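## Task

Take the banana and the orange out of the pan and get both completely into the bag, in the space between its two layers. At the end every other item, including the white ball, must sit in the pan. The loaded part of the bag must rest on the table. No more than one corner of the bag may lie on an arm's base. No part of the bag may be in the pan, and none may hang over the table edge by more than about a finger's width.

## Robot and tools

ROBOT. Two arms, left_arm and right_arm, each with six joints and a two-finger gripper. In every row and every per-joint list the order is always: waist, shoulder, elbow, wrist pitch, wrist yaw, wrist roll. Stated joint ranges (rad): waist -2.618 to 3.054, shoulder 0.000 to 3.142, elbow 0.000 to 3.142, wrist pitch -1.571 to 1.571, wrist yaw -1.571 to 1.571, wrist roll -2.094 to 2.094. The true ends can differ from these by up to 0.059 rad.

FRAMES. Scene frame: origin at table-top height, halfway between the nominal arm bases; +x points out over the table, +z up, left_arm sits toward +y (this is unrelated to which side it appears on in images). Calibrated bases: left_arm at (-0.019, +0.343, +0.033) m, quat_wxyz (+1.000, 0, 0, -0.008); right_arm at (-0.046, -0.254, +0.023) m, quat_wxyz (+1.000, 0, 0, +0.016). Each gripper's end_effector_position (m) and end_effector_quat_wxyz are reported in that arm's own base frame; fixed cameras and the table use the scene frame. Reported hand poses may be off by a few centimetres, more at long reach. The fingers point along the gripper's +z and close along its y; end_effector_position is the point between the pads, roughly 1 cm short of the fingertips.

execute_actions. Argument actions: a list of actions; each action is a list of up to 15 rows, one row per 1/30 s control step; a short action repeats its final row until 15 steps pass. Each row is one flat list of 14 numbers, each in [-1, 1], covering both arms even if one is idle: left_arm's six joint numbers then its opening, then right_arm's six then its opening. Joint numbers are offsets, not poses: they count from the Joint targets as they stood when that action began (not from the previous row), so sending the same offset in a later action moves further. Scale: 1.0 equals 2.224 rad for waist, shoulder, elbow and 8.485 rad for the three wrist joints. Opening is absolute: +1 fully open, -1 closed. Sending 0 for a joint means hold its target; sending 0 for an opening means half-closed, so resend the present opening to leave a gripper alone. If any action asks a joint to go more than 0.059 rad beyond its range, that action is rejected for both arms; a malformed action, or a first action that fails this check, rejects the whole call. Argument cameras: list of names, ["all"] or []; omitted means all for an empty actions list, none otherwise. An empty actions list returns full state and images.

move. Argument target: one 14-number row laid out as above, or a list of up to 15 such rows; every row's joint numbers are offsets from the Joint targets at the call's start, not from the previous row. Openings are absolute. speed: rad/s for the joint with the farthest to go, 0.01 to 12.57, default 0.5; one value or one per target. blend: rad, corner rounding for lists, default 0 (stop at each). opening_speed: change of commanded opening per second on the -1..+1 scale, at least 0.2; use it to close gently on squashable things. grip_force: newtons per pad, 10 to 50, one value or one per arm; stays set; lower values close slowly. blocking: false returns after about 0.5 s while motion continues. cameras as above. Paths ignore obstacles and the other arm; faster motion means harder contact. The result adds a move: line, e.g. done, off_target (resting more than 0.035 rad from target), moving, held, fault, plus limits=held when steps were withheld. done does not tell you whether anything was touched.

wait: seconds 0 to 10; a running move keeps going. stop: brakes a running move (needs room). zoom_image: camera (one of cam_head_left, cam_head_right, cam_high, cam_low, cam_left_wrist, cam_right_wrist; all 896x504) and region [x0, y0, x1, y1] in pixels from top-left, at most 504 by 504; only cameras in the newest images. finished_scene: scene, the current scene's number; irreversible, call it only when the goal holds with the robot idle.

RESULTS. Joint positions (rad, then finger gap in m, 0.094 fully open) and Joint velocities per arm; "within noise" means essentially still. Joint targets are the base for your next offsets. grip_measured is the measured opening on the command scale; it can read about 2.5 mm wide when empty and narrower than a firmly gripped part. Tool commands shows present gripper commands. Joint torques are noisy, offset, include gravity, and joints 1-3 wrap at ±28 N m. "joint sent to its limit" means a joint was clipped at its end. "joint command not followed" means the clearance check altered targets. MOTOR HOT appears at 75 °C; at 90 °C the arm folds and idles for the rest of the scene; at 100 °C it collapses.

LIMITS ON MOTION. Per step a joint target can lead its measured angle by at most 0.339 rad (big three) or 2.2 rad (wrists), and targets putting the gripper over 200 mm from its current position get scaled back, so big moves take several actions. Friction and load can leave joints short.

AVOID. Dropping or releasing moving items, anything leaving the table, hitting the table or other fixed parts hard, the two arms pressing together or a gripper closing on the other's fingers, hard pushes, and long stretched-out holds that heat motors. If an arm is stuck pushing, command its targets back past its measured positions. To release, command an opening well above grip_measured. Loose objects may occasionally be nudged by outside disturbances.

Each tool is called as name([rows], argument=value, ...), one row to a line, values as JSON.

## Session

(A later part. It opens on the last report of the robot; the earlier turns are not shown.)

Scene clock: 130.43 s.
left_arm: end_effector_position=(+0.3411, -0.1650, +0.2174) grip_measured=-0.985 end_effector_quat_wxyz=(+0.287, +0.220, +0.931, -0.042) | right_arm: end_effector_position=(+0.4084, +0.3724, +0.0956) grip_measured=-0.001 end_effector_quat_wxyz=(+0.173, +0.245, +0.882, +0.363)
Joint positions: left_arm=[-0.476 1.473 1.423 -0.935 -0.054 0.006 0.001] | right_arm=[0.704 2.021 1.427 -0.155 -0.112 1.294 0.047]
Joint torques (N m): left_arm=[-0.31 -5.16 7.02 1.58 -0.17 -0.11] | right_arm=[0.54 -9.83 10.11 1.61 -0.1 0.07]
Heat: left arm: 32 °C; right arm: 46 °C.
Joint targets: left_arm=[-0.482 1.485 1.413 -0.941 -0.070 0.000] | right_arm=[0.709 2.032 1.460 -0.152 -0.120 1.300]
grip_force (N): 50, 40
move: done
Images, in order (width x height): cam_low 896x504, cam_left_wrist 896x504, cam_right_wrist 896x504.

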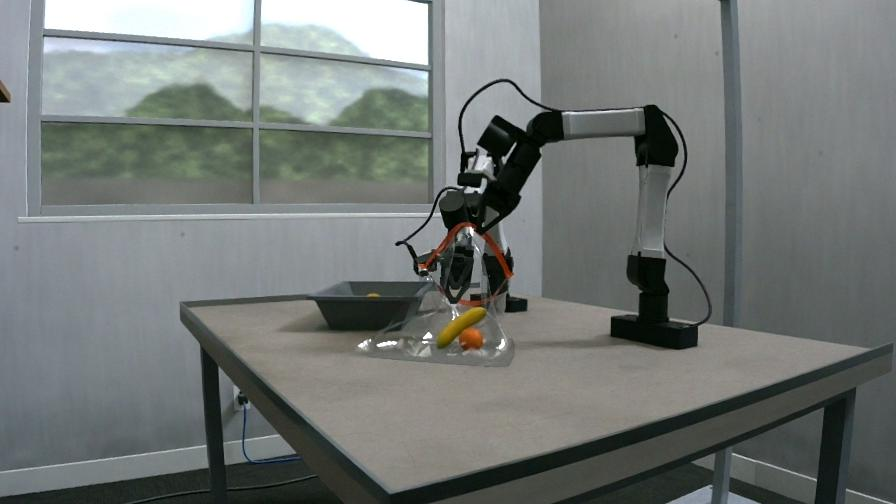

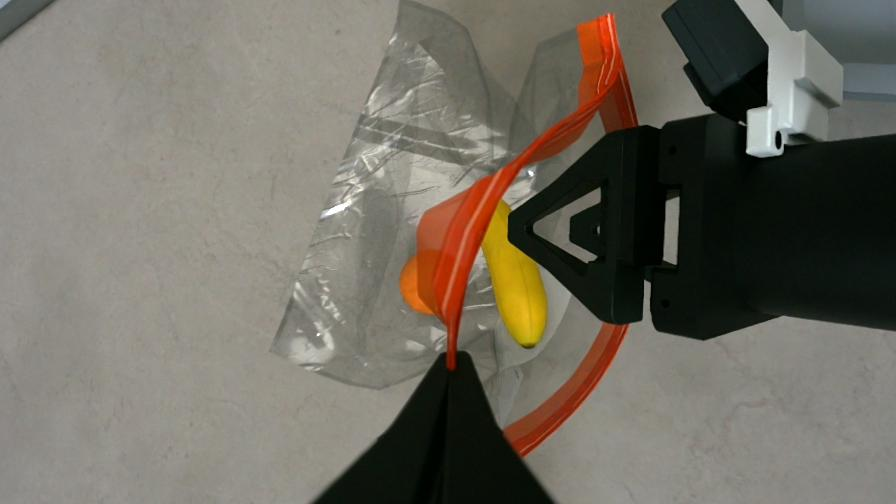

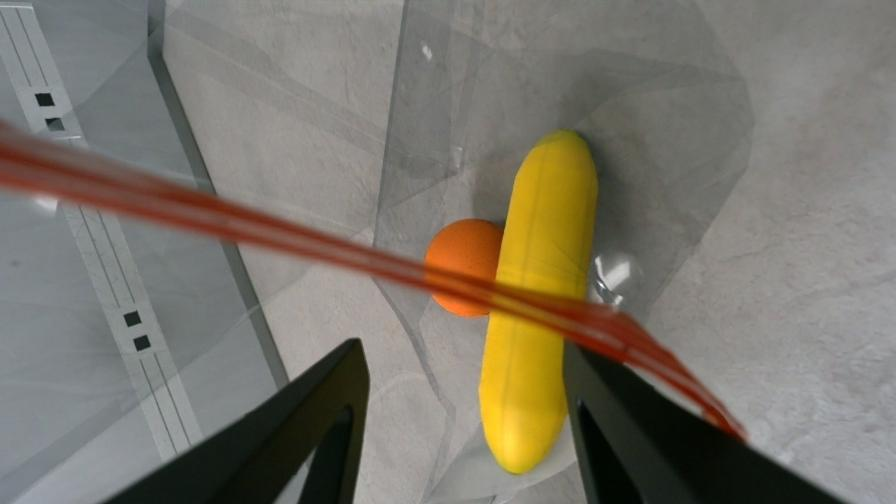

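move([
  [0,0,0,0,0,0,-1,0,-0.085,-0.0715,0.0024,0,0,0.0],
  [0,0,0,0,0,0,-1,0.0171,-0.273,-0.146,-0.0151,0,0,0.0],
  [0,0,0,0,0,0,-1,-0.3,-0.35,-0.05,-0.0151,0,0,0.0],
], speed=[0.3,0.5,0.7], blend=[0.03,0.15,0], cameras=["cam_left_wrist","cam_low","cam_high"])

Scene clock: 133.73 s.
left_arm: end_effector_position=(+0.3411, -0.1650, +0.2174) grip_measured=-0.985 end_effector_quat_wxyz=(+0.287, +0.220, +0.931, -0.042) | right_arm: end_effector_position=(+0.4219, +0.0398, +0.3814) grip_measured=-0.001 end_effector_quat_wxyz=(+0.456, +0.428, +0.657, +0.420)
Joint positions: left_arm=[-0.476 1.473 1.423 -0.935 -0.054 0.006 0.001] | right_arm=[0.046 1.27 1.324 -0.288 -0.117 1.294 0.047]
Joint torques (N m): left_arm=[-0.32 -5.18 7.04 1.59 -0.16 -0.1] | right_arm=[-0.46 -6.31 9.88 2.05 -0.05 0.05]
Heat: left arm: 32 °C; right arm: 46 °C.
Joint targets: left_arm=[-0.482 1.485 1.413 -0.941 -0.070 0.000] | right_arm=[0.042 1.253 1.349 -0.280 -0.120 1.300]
grip_force (N): 50, 40
move: done
Images, in order (width x height): cam_high 896x504, cam_low 896x504, cam_left_wrist 896x504.

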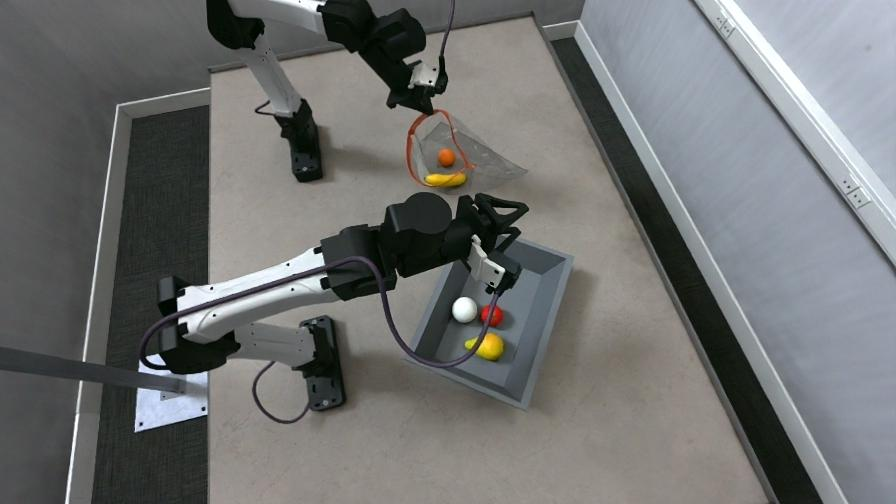

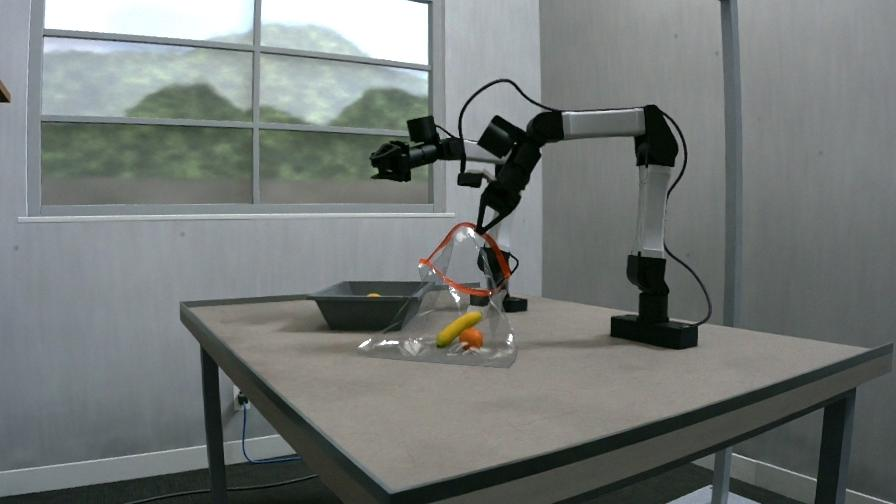

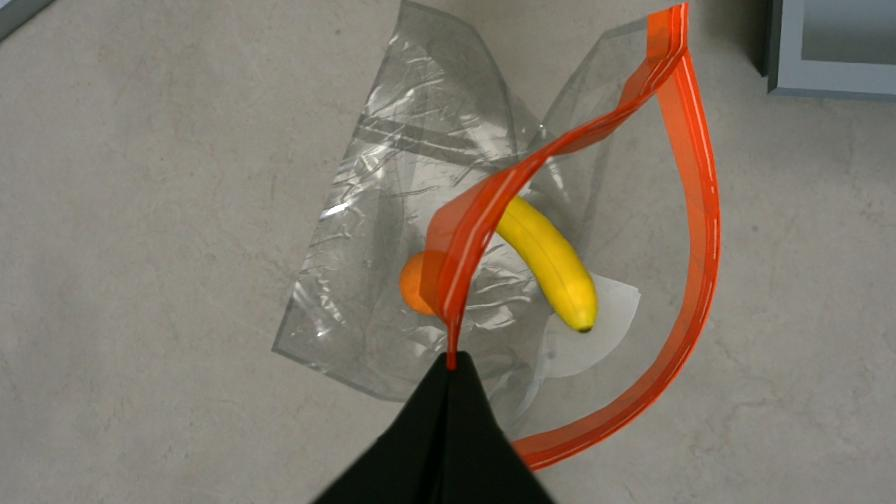

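move(target=[0.0585,0.0647,0.2572,-0.0447,0,0,-1,0,0,0,0,0,0,0], speed=0.3, cameras=["cam_left_wrist","cam_low","cam_head_left"])

Scene clock: 136.83 s.
left_arm: end_effector_position=(+0.3619, -0.1256, +0.3148) grip_measured=-0.985 end_effector_quat_wxyz=(+0.301, +0.165, +0.939, -0.027) | right_arm: end_effector_position=(+0.4219, +0.0398, +0.3814) grip_measured=-0.001 end_effector_quat_wxyz=(+0.456, +0.428, +0.657, +0.420)
Joint positions: left_arm=[-0.359 1.613 1.963 -1.309 -0.054 0.006 0.001] | right_arm=[0.046 1.27 1.324 -0.288 -0.117 1.294 0.047]
Joint torques (N m): left_arm=[0.7 -5.34 9.02 1.6 -0.15 -0.1] | right_arm=[-0.34 -6.09 9.78 2.02 -0.05 0.05]
Heat: left arm: 32 °C; right arm: 45 °C.
Joint targets: left_arm=[-0.352 1.629 1.985 -1.320 -0.070 0.000] | right_arm=[0.042 1.253 1.349 -0.280 -0.120 1.300]
grip_force (N): 50, 40
move: done
Images, in order (width x height): cam_head_left 896x504, cam_low 896x504, cam_left_wrist 896x504.

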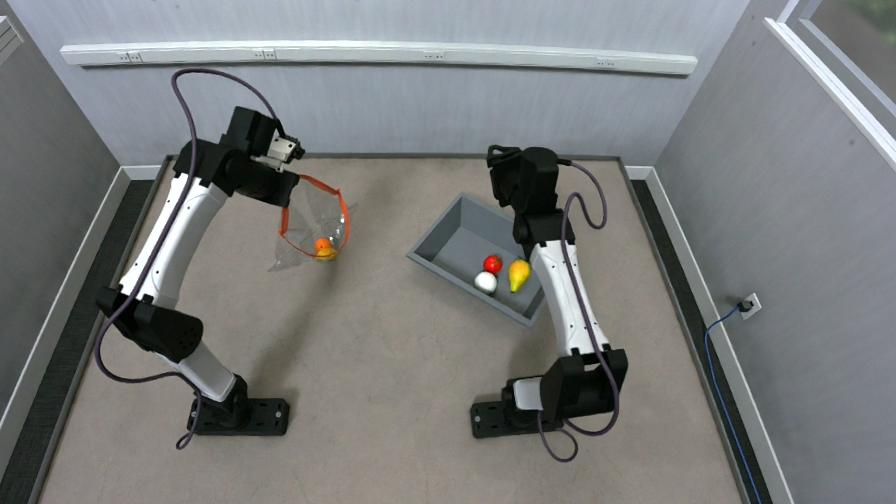

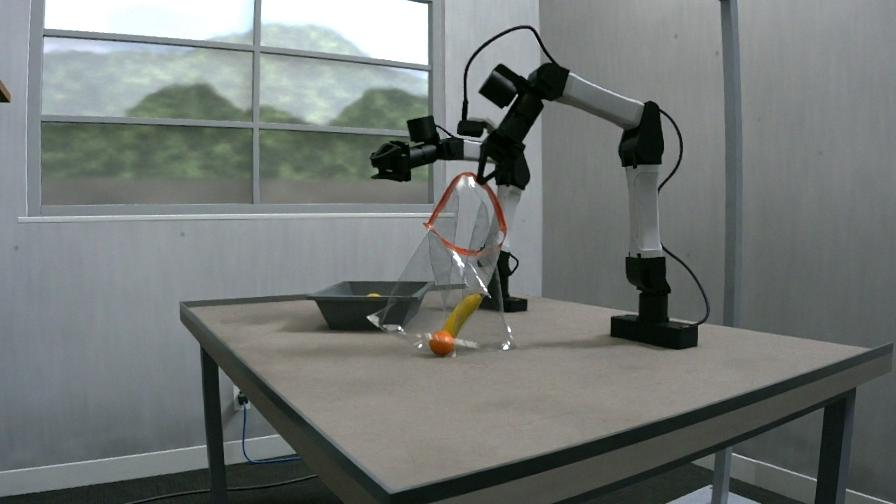

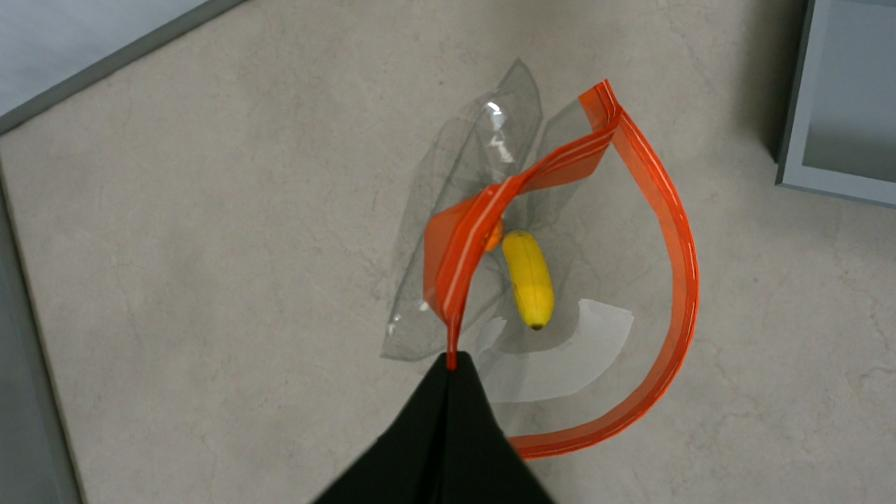

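move(target=[0.1228,-0.031,0.049,-0.0018,0,0,-1,0,0,0,0,0,0,0], speed=0.3, cameras=["cam_left_wrist","cam_low","cam_head_left","cam_high"])

Scene clock: 138.73 s.
left_arm: end_effector_position=(+0.3751, -0.0206, +0.3647) grip_measured=-0.985 end_effector_quat_wxyz=(+0.363, +0.030, +0.931, +0.014) | right_arm: end_effector_position=(+0.4219, +0.0398, +0.3814) grip_measured=-0.001 end_effector_quat_wxyz=(+0.456, +0.428, +0.657, +0.420)
Joint positions: left_arm=[-0.082 1.577 2.075 -1.327 -0.059 0.006 0.001] | right_arm=[0.046 1.27 1.324 -0.288 -0.117 1.294 0.047]
Joint torques (N m): left_arm=[0.42 -7.25 8.38 1.82 -0.11 -0.1] | right_arm=[-0.35 -6.12 9.77 2.01 -0.05 0.05]
Heat: left arm: 32 °C; right arm: 44 °C.
Joint targets: left_arm=[-0.079 1.560 2.094 -1.335 -0.070 0.000] | right_arm=[0.042 1.253 1.349 -0.280 -0.120 1.300]
grip_force (N): 50, 40
move: done
Images, in order (width x height): cam_head_left 896x504, cam_high 896x504, cam_low 896x504, cam_left_wrist 896x504.

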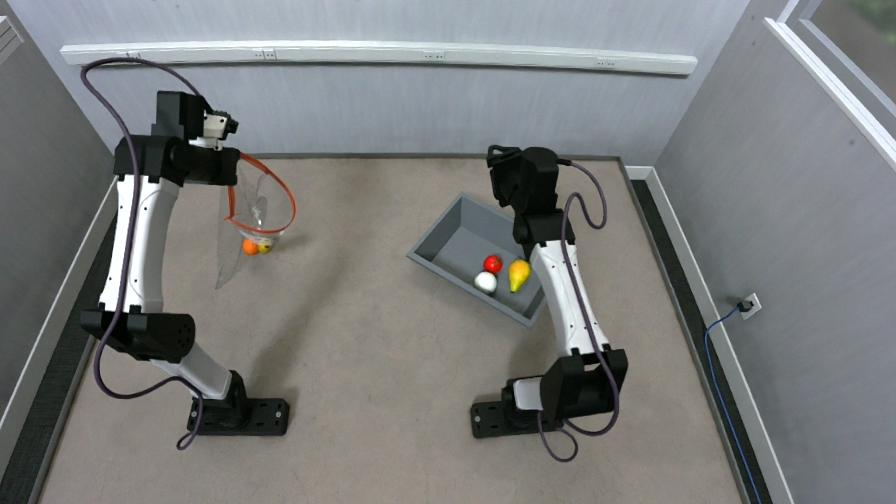

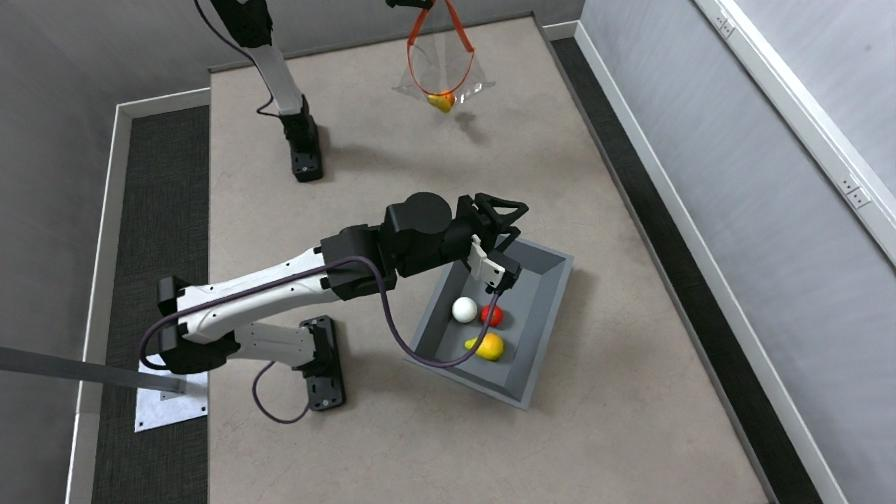

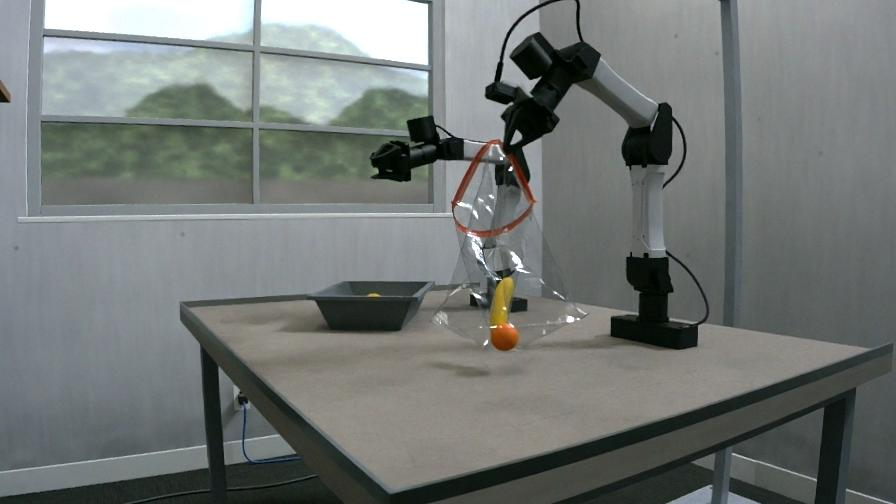

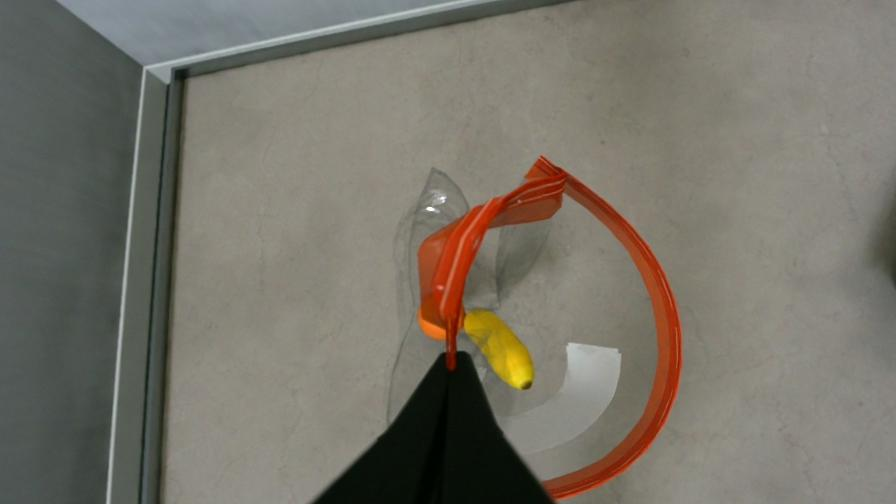

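move([
  [-0.0135,-0.0432,-0.1677,0.0233,0,0,-1,0,0,0,0,0,0,0],
  [-0.0958,-0.0535,-0.3152,0.0534,0,0,-1,0,0,0,0,0,0,0],
], speed=0.25, blend=0.05, cameras=["cam_left_wrist","cam_low","cam_high"])

Scene clock: 142.73 s.
left_arm: end_effector_position=(+0.3704, -0.0987, +0.2178) grip_measured=-0.985 end_effector_quat_wxyz=(+0.303, +0.130, +0.944, -0.014) | right_arm: end_effector_position=(+0.4219, +0.0398, +0.3814) grip_measured=-0.001 end_effector_quat_wxyz=(+0.456, +0.428, +0.657, +0.420)
Joint positions: left_arm=[-0.287 1.466 1.402 -0.894 -0.06 0.006 0.001] | right_arm=[0.046 1.27 1.324 -0.288 -0.117 1.294 0.047]
Joint torques (N m): left_arm=[-0.13 -8.01 7.17 1.79 -0.12 -0.1] | right_arm=[-0.35 -6.12 9.78 2.01 -0.05 0.05]
Heat: left arm: 32 °C; right arm: 43 °C.
Joint targets: left_arm=[-0.292 1.441 1.393 -0.882 -0.070 0.000] | right_arm=[0.042 1.253 1.349 -0.280 -0.120 1.300]
grip_force (N): 50, 40
move: done
Images, in order (width x height): cam_high 896x504, cam_low 896x504, cam_left_wrist 896x504.

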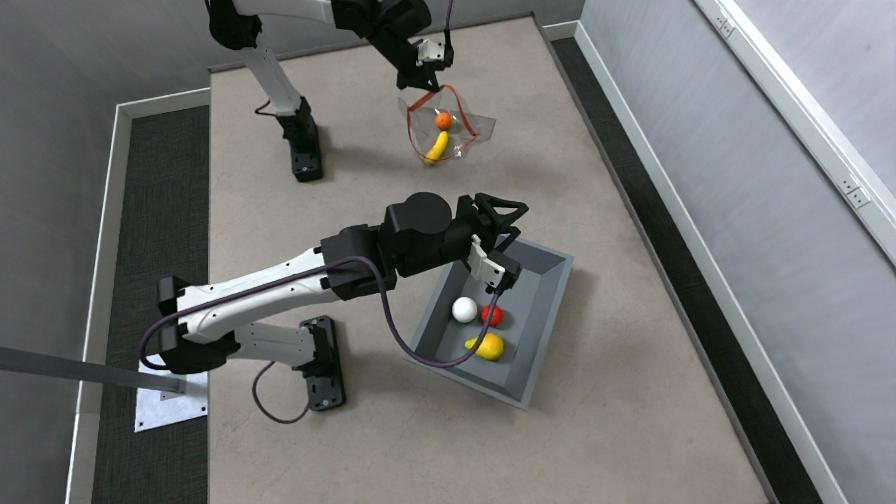

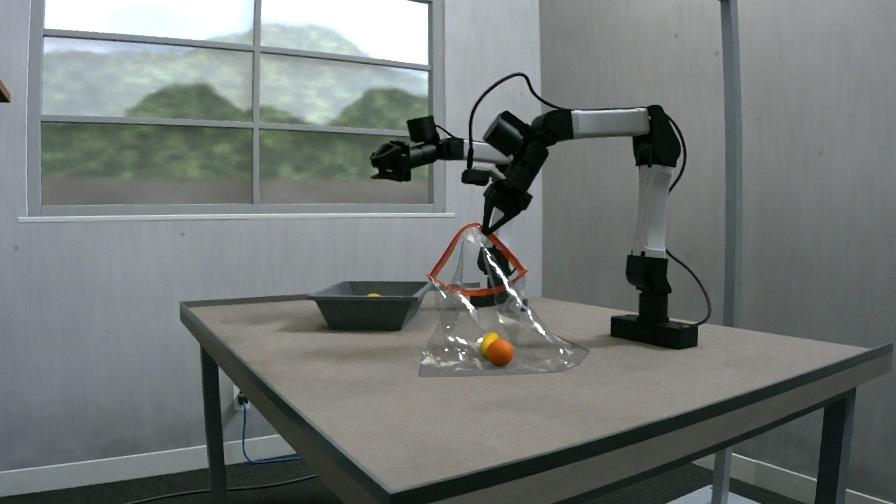

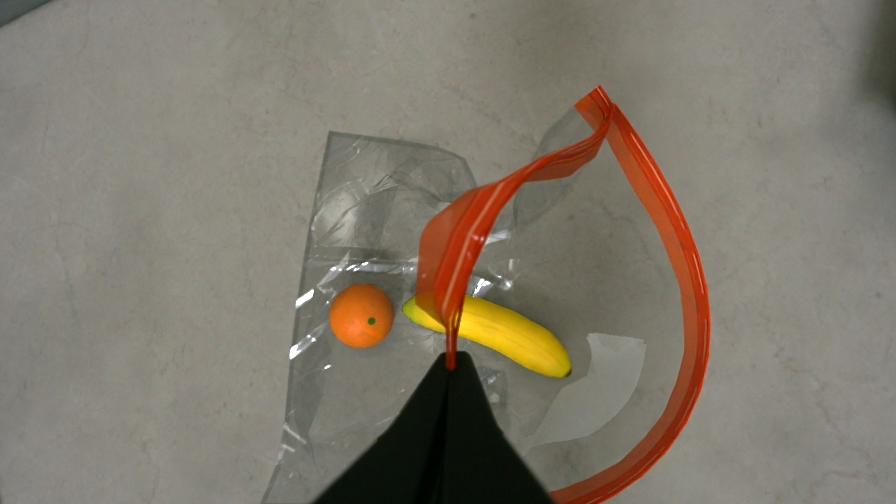

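move([
  [-0.0899,0.0656,-0.1192,0.0388,0,0,-1,0,0,0,0,0,0,0],
  [-0.1367,0.1326,-0.1772,0.0656,0,0,-1,0,0,0,0,0,0,0],
], speed=0.25, blend=0.05, cameras=["cam_left_wrist","cam_low","cam_high"])

Scene clock: 145.90 s.
left_arm: end_effector_position=(+0.3434, -0.2180, +0.0431) grip_measured=-0.985 end_effector_quat_wxyz=(+0.253, +0.277, +0.926, -0.046) | right_arm: end_effector_position=(+0.4219, +0.0398, +0.3814) grip_measured=-0.001 end_effector_quat_wxyz=(+0.456, +0.428, +0.657, +0.420)
Joint positions: left_arm=[-0.591 1.724 1.006 -0.337 -0.06 0.006 0.001] | right_arm=[0.046 1.27 1.324 -0.288 -0.117 1.294 0.047]
Joint torques (N m): left_arm=[-0.17 -6.87 6.5 1.66 -0.11 -0.1] | right_arm=[-0.35 -6.09 9.78 2.02 -0.05 0.04]
Heat: left arm: 32 °C; right arm: 42 °C.
Joint targets: left_arm=[-0.596 1.736 0.999 -0.326 -0.070 0.000] | right_arm=[0.042 1.253 1.349 -0.280 -0.120 1.300]
grip_force (N): 50, 40
move: done
Images, in order (width x height): cam_high 896x504, cam_low 896x504, cam_left_wrist 896x504.

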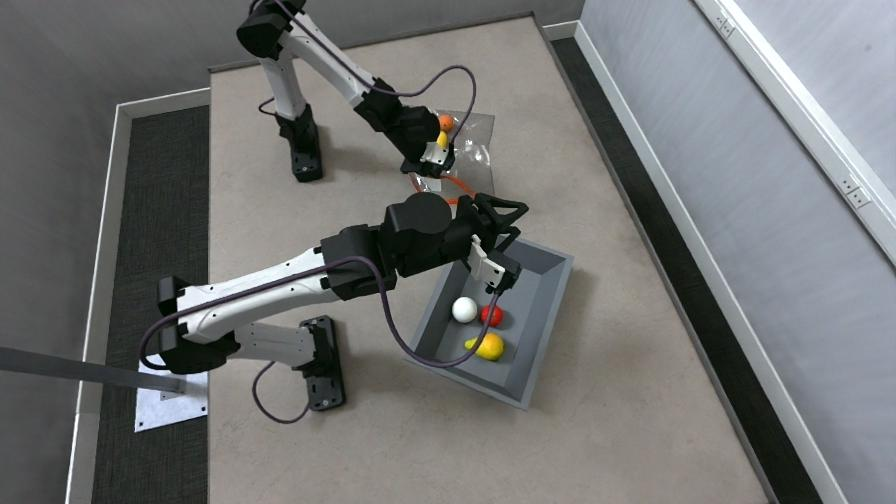

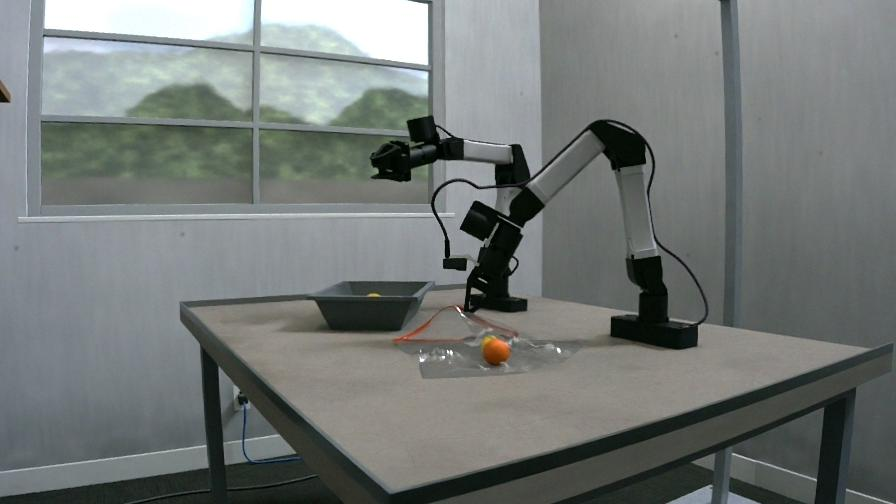

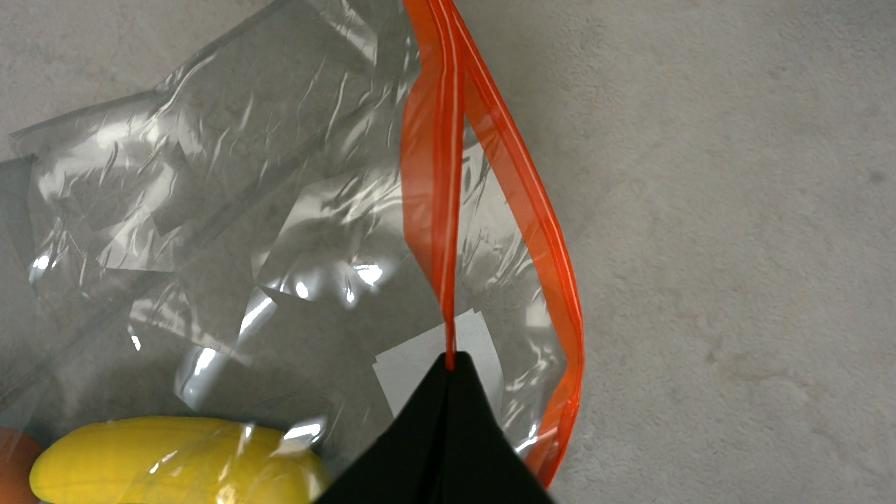

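move([
  [0,0.0247,0,0.0065,0,0,-1,0,0,0,0,0,0,0],
  [0,0.0247,0,0.0065,0,0,-0.3,0,0,0,0,0,0,0],
  [0,-0.06,0.05,-0.008,0,0,-0.3,0,0,0,0,0,0,0],
  [0.1,-0.2,0.12,-0.01,0,0,-0.3,0,0,0,0,0,0,0],
], speed=[0.15,0.3,0.25,0.5], blend=[0,0,0.03,0], opening_speed=0.6, cameras=["all"])

Scene clock: 165.13 s.
left_arm: end_effector_position=(+0.3933, -0.1449, +0.3141) grip_measured=-0.302 end_effector_quat_wxyz=(+0.534, +0.145, +0.830, -0.075) | right_arm: end_effector_position=(+0.4219, +0.0398, +0.3814) grip_measured=-0.001 end_effector_quat_wxyz=(+0.456, +0.428, +0.657, +0.420)
Joint positions: left_arm=[-0.378 1.291 1.253 -0.395 -0.06 0.006 0.033] | right_arm=[0.046 1.27 1.324 -0.288 -0.117 1.294 0.047]
Joint torques (N m): left_arm=[0.51 -4.97 9.83 2.16 -0.11 -0.1] | right_arm=[-0.36 -6.13 9.8 2.01 -0.05 0.05]
Heat: left arm: 33 °C; right arm: 39 °C.
Joint targets: left_arm=[-0.374 1.291 1.266 -0.410 -0.070 0.000] | right_arm=[0.042 1.253 1.349 -0.280 -0.120 1.300]
grip_force (N): 50, 40
move: done

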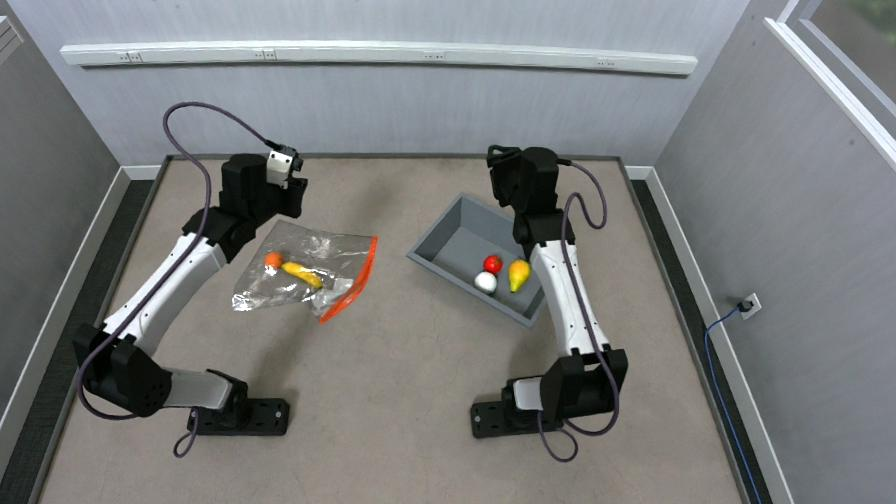

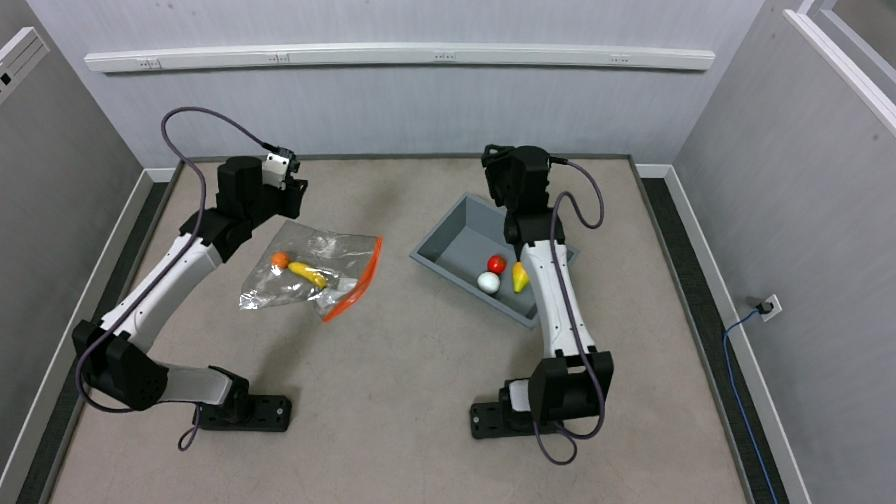

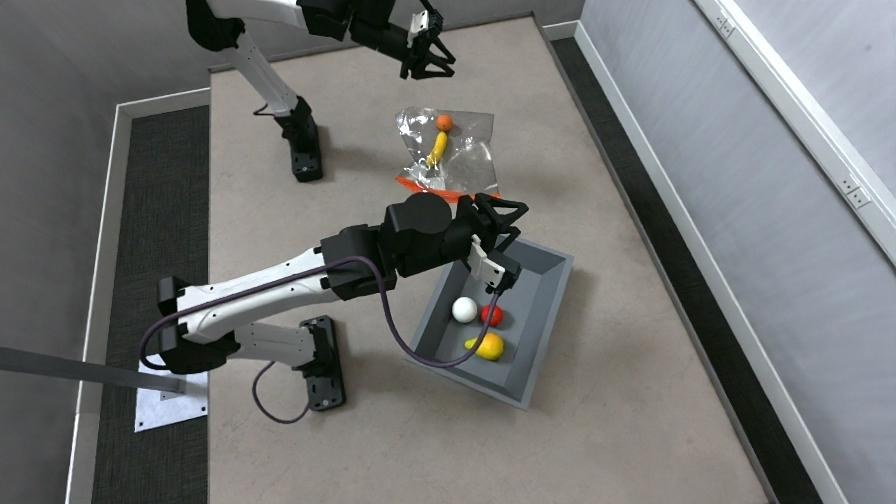

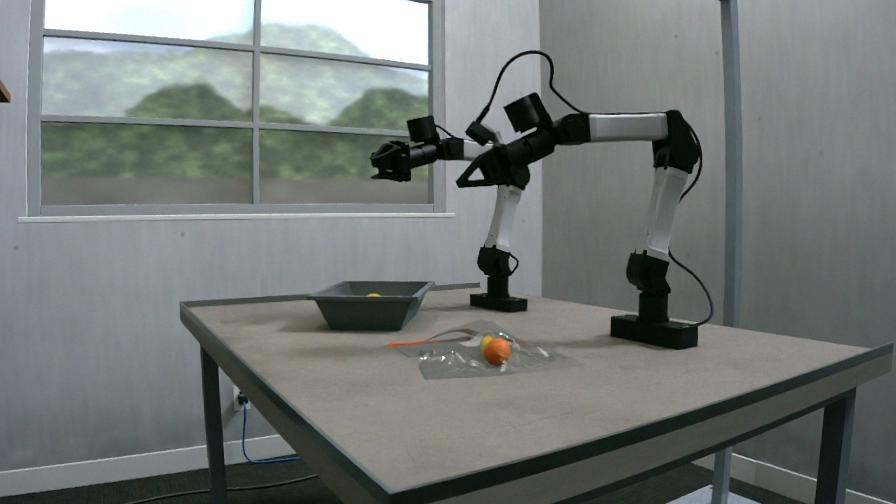

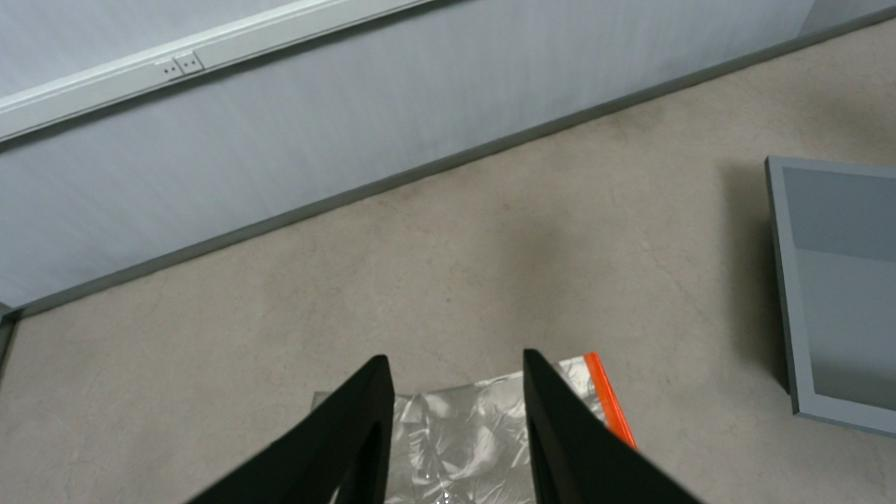

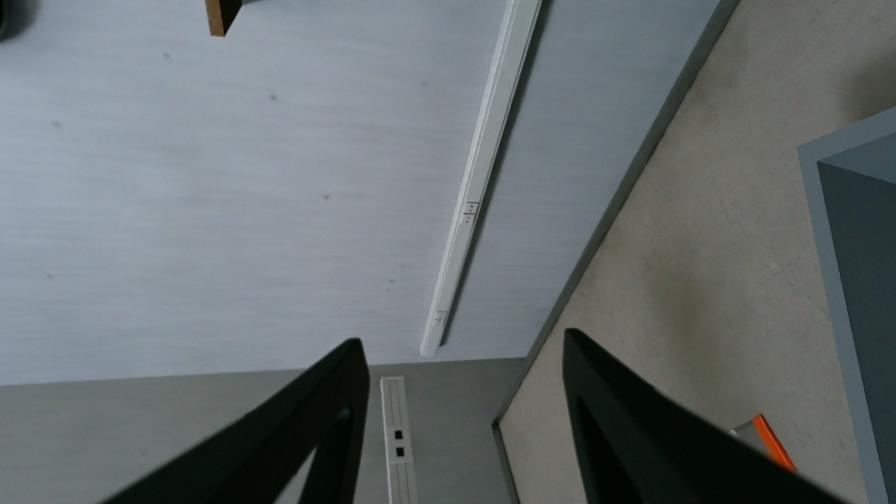

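finished_scene(scene=2)

The scene is finished: the task was done.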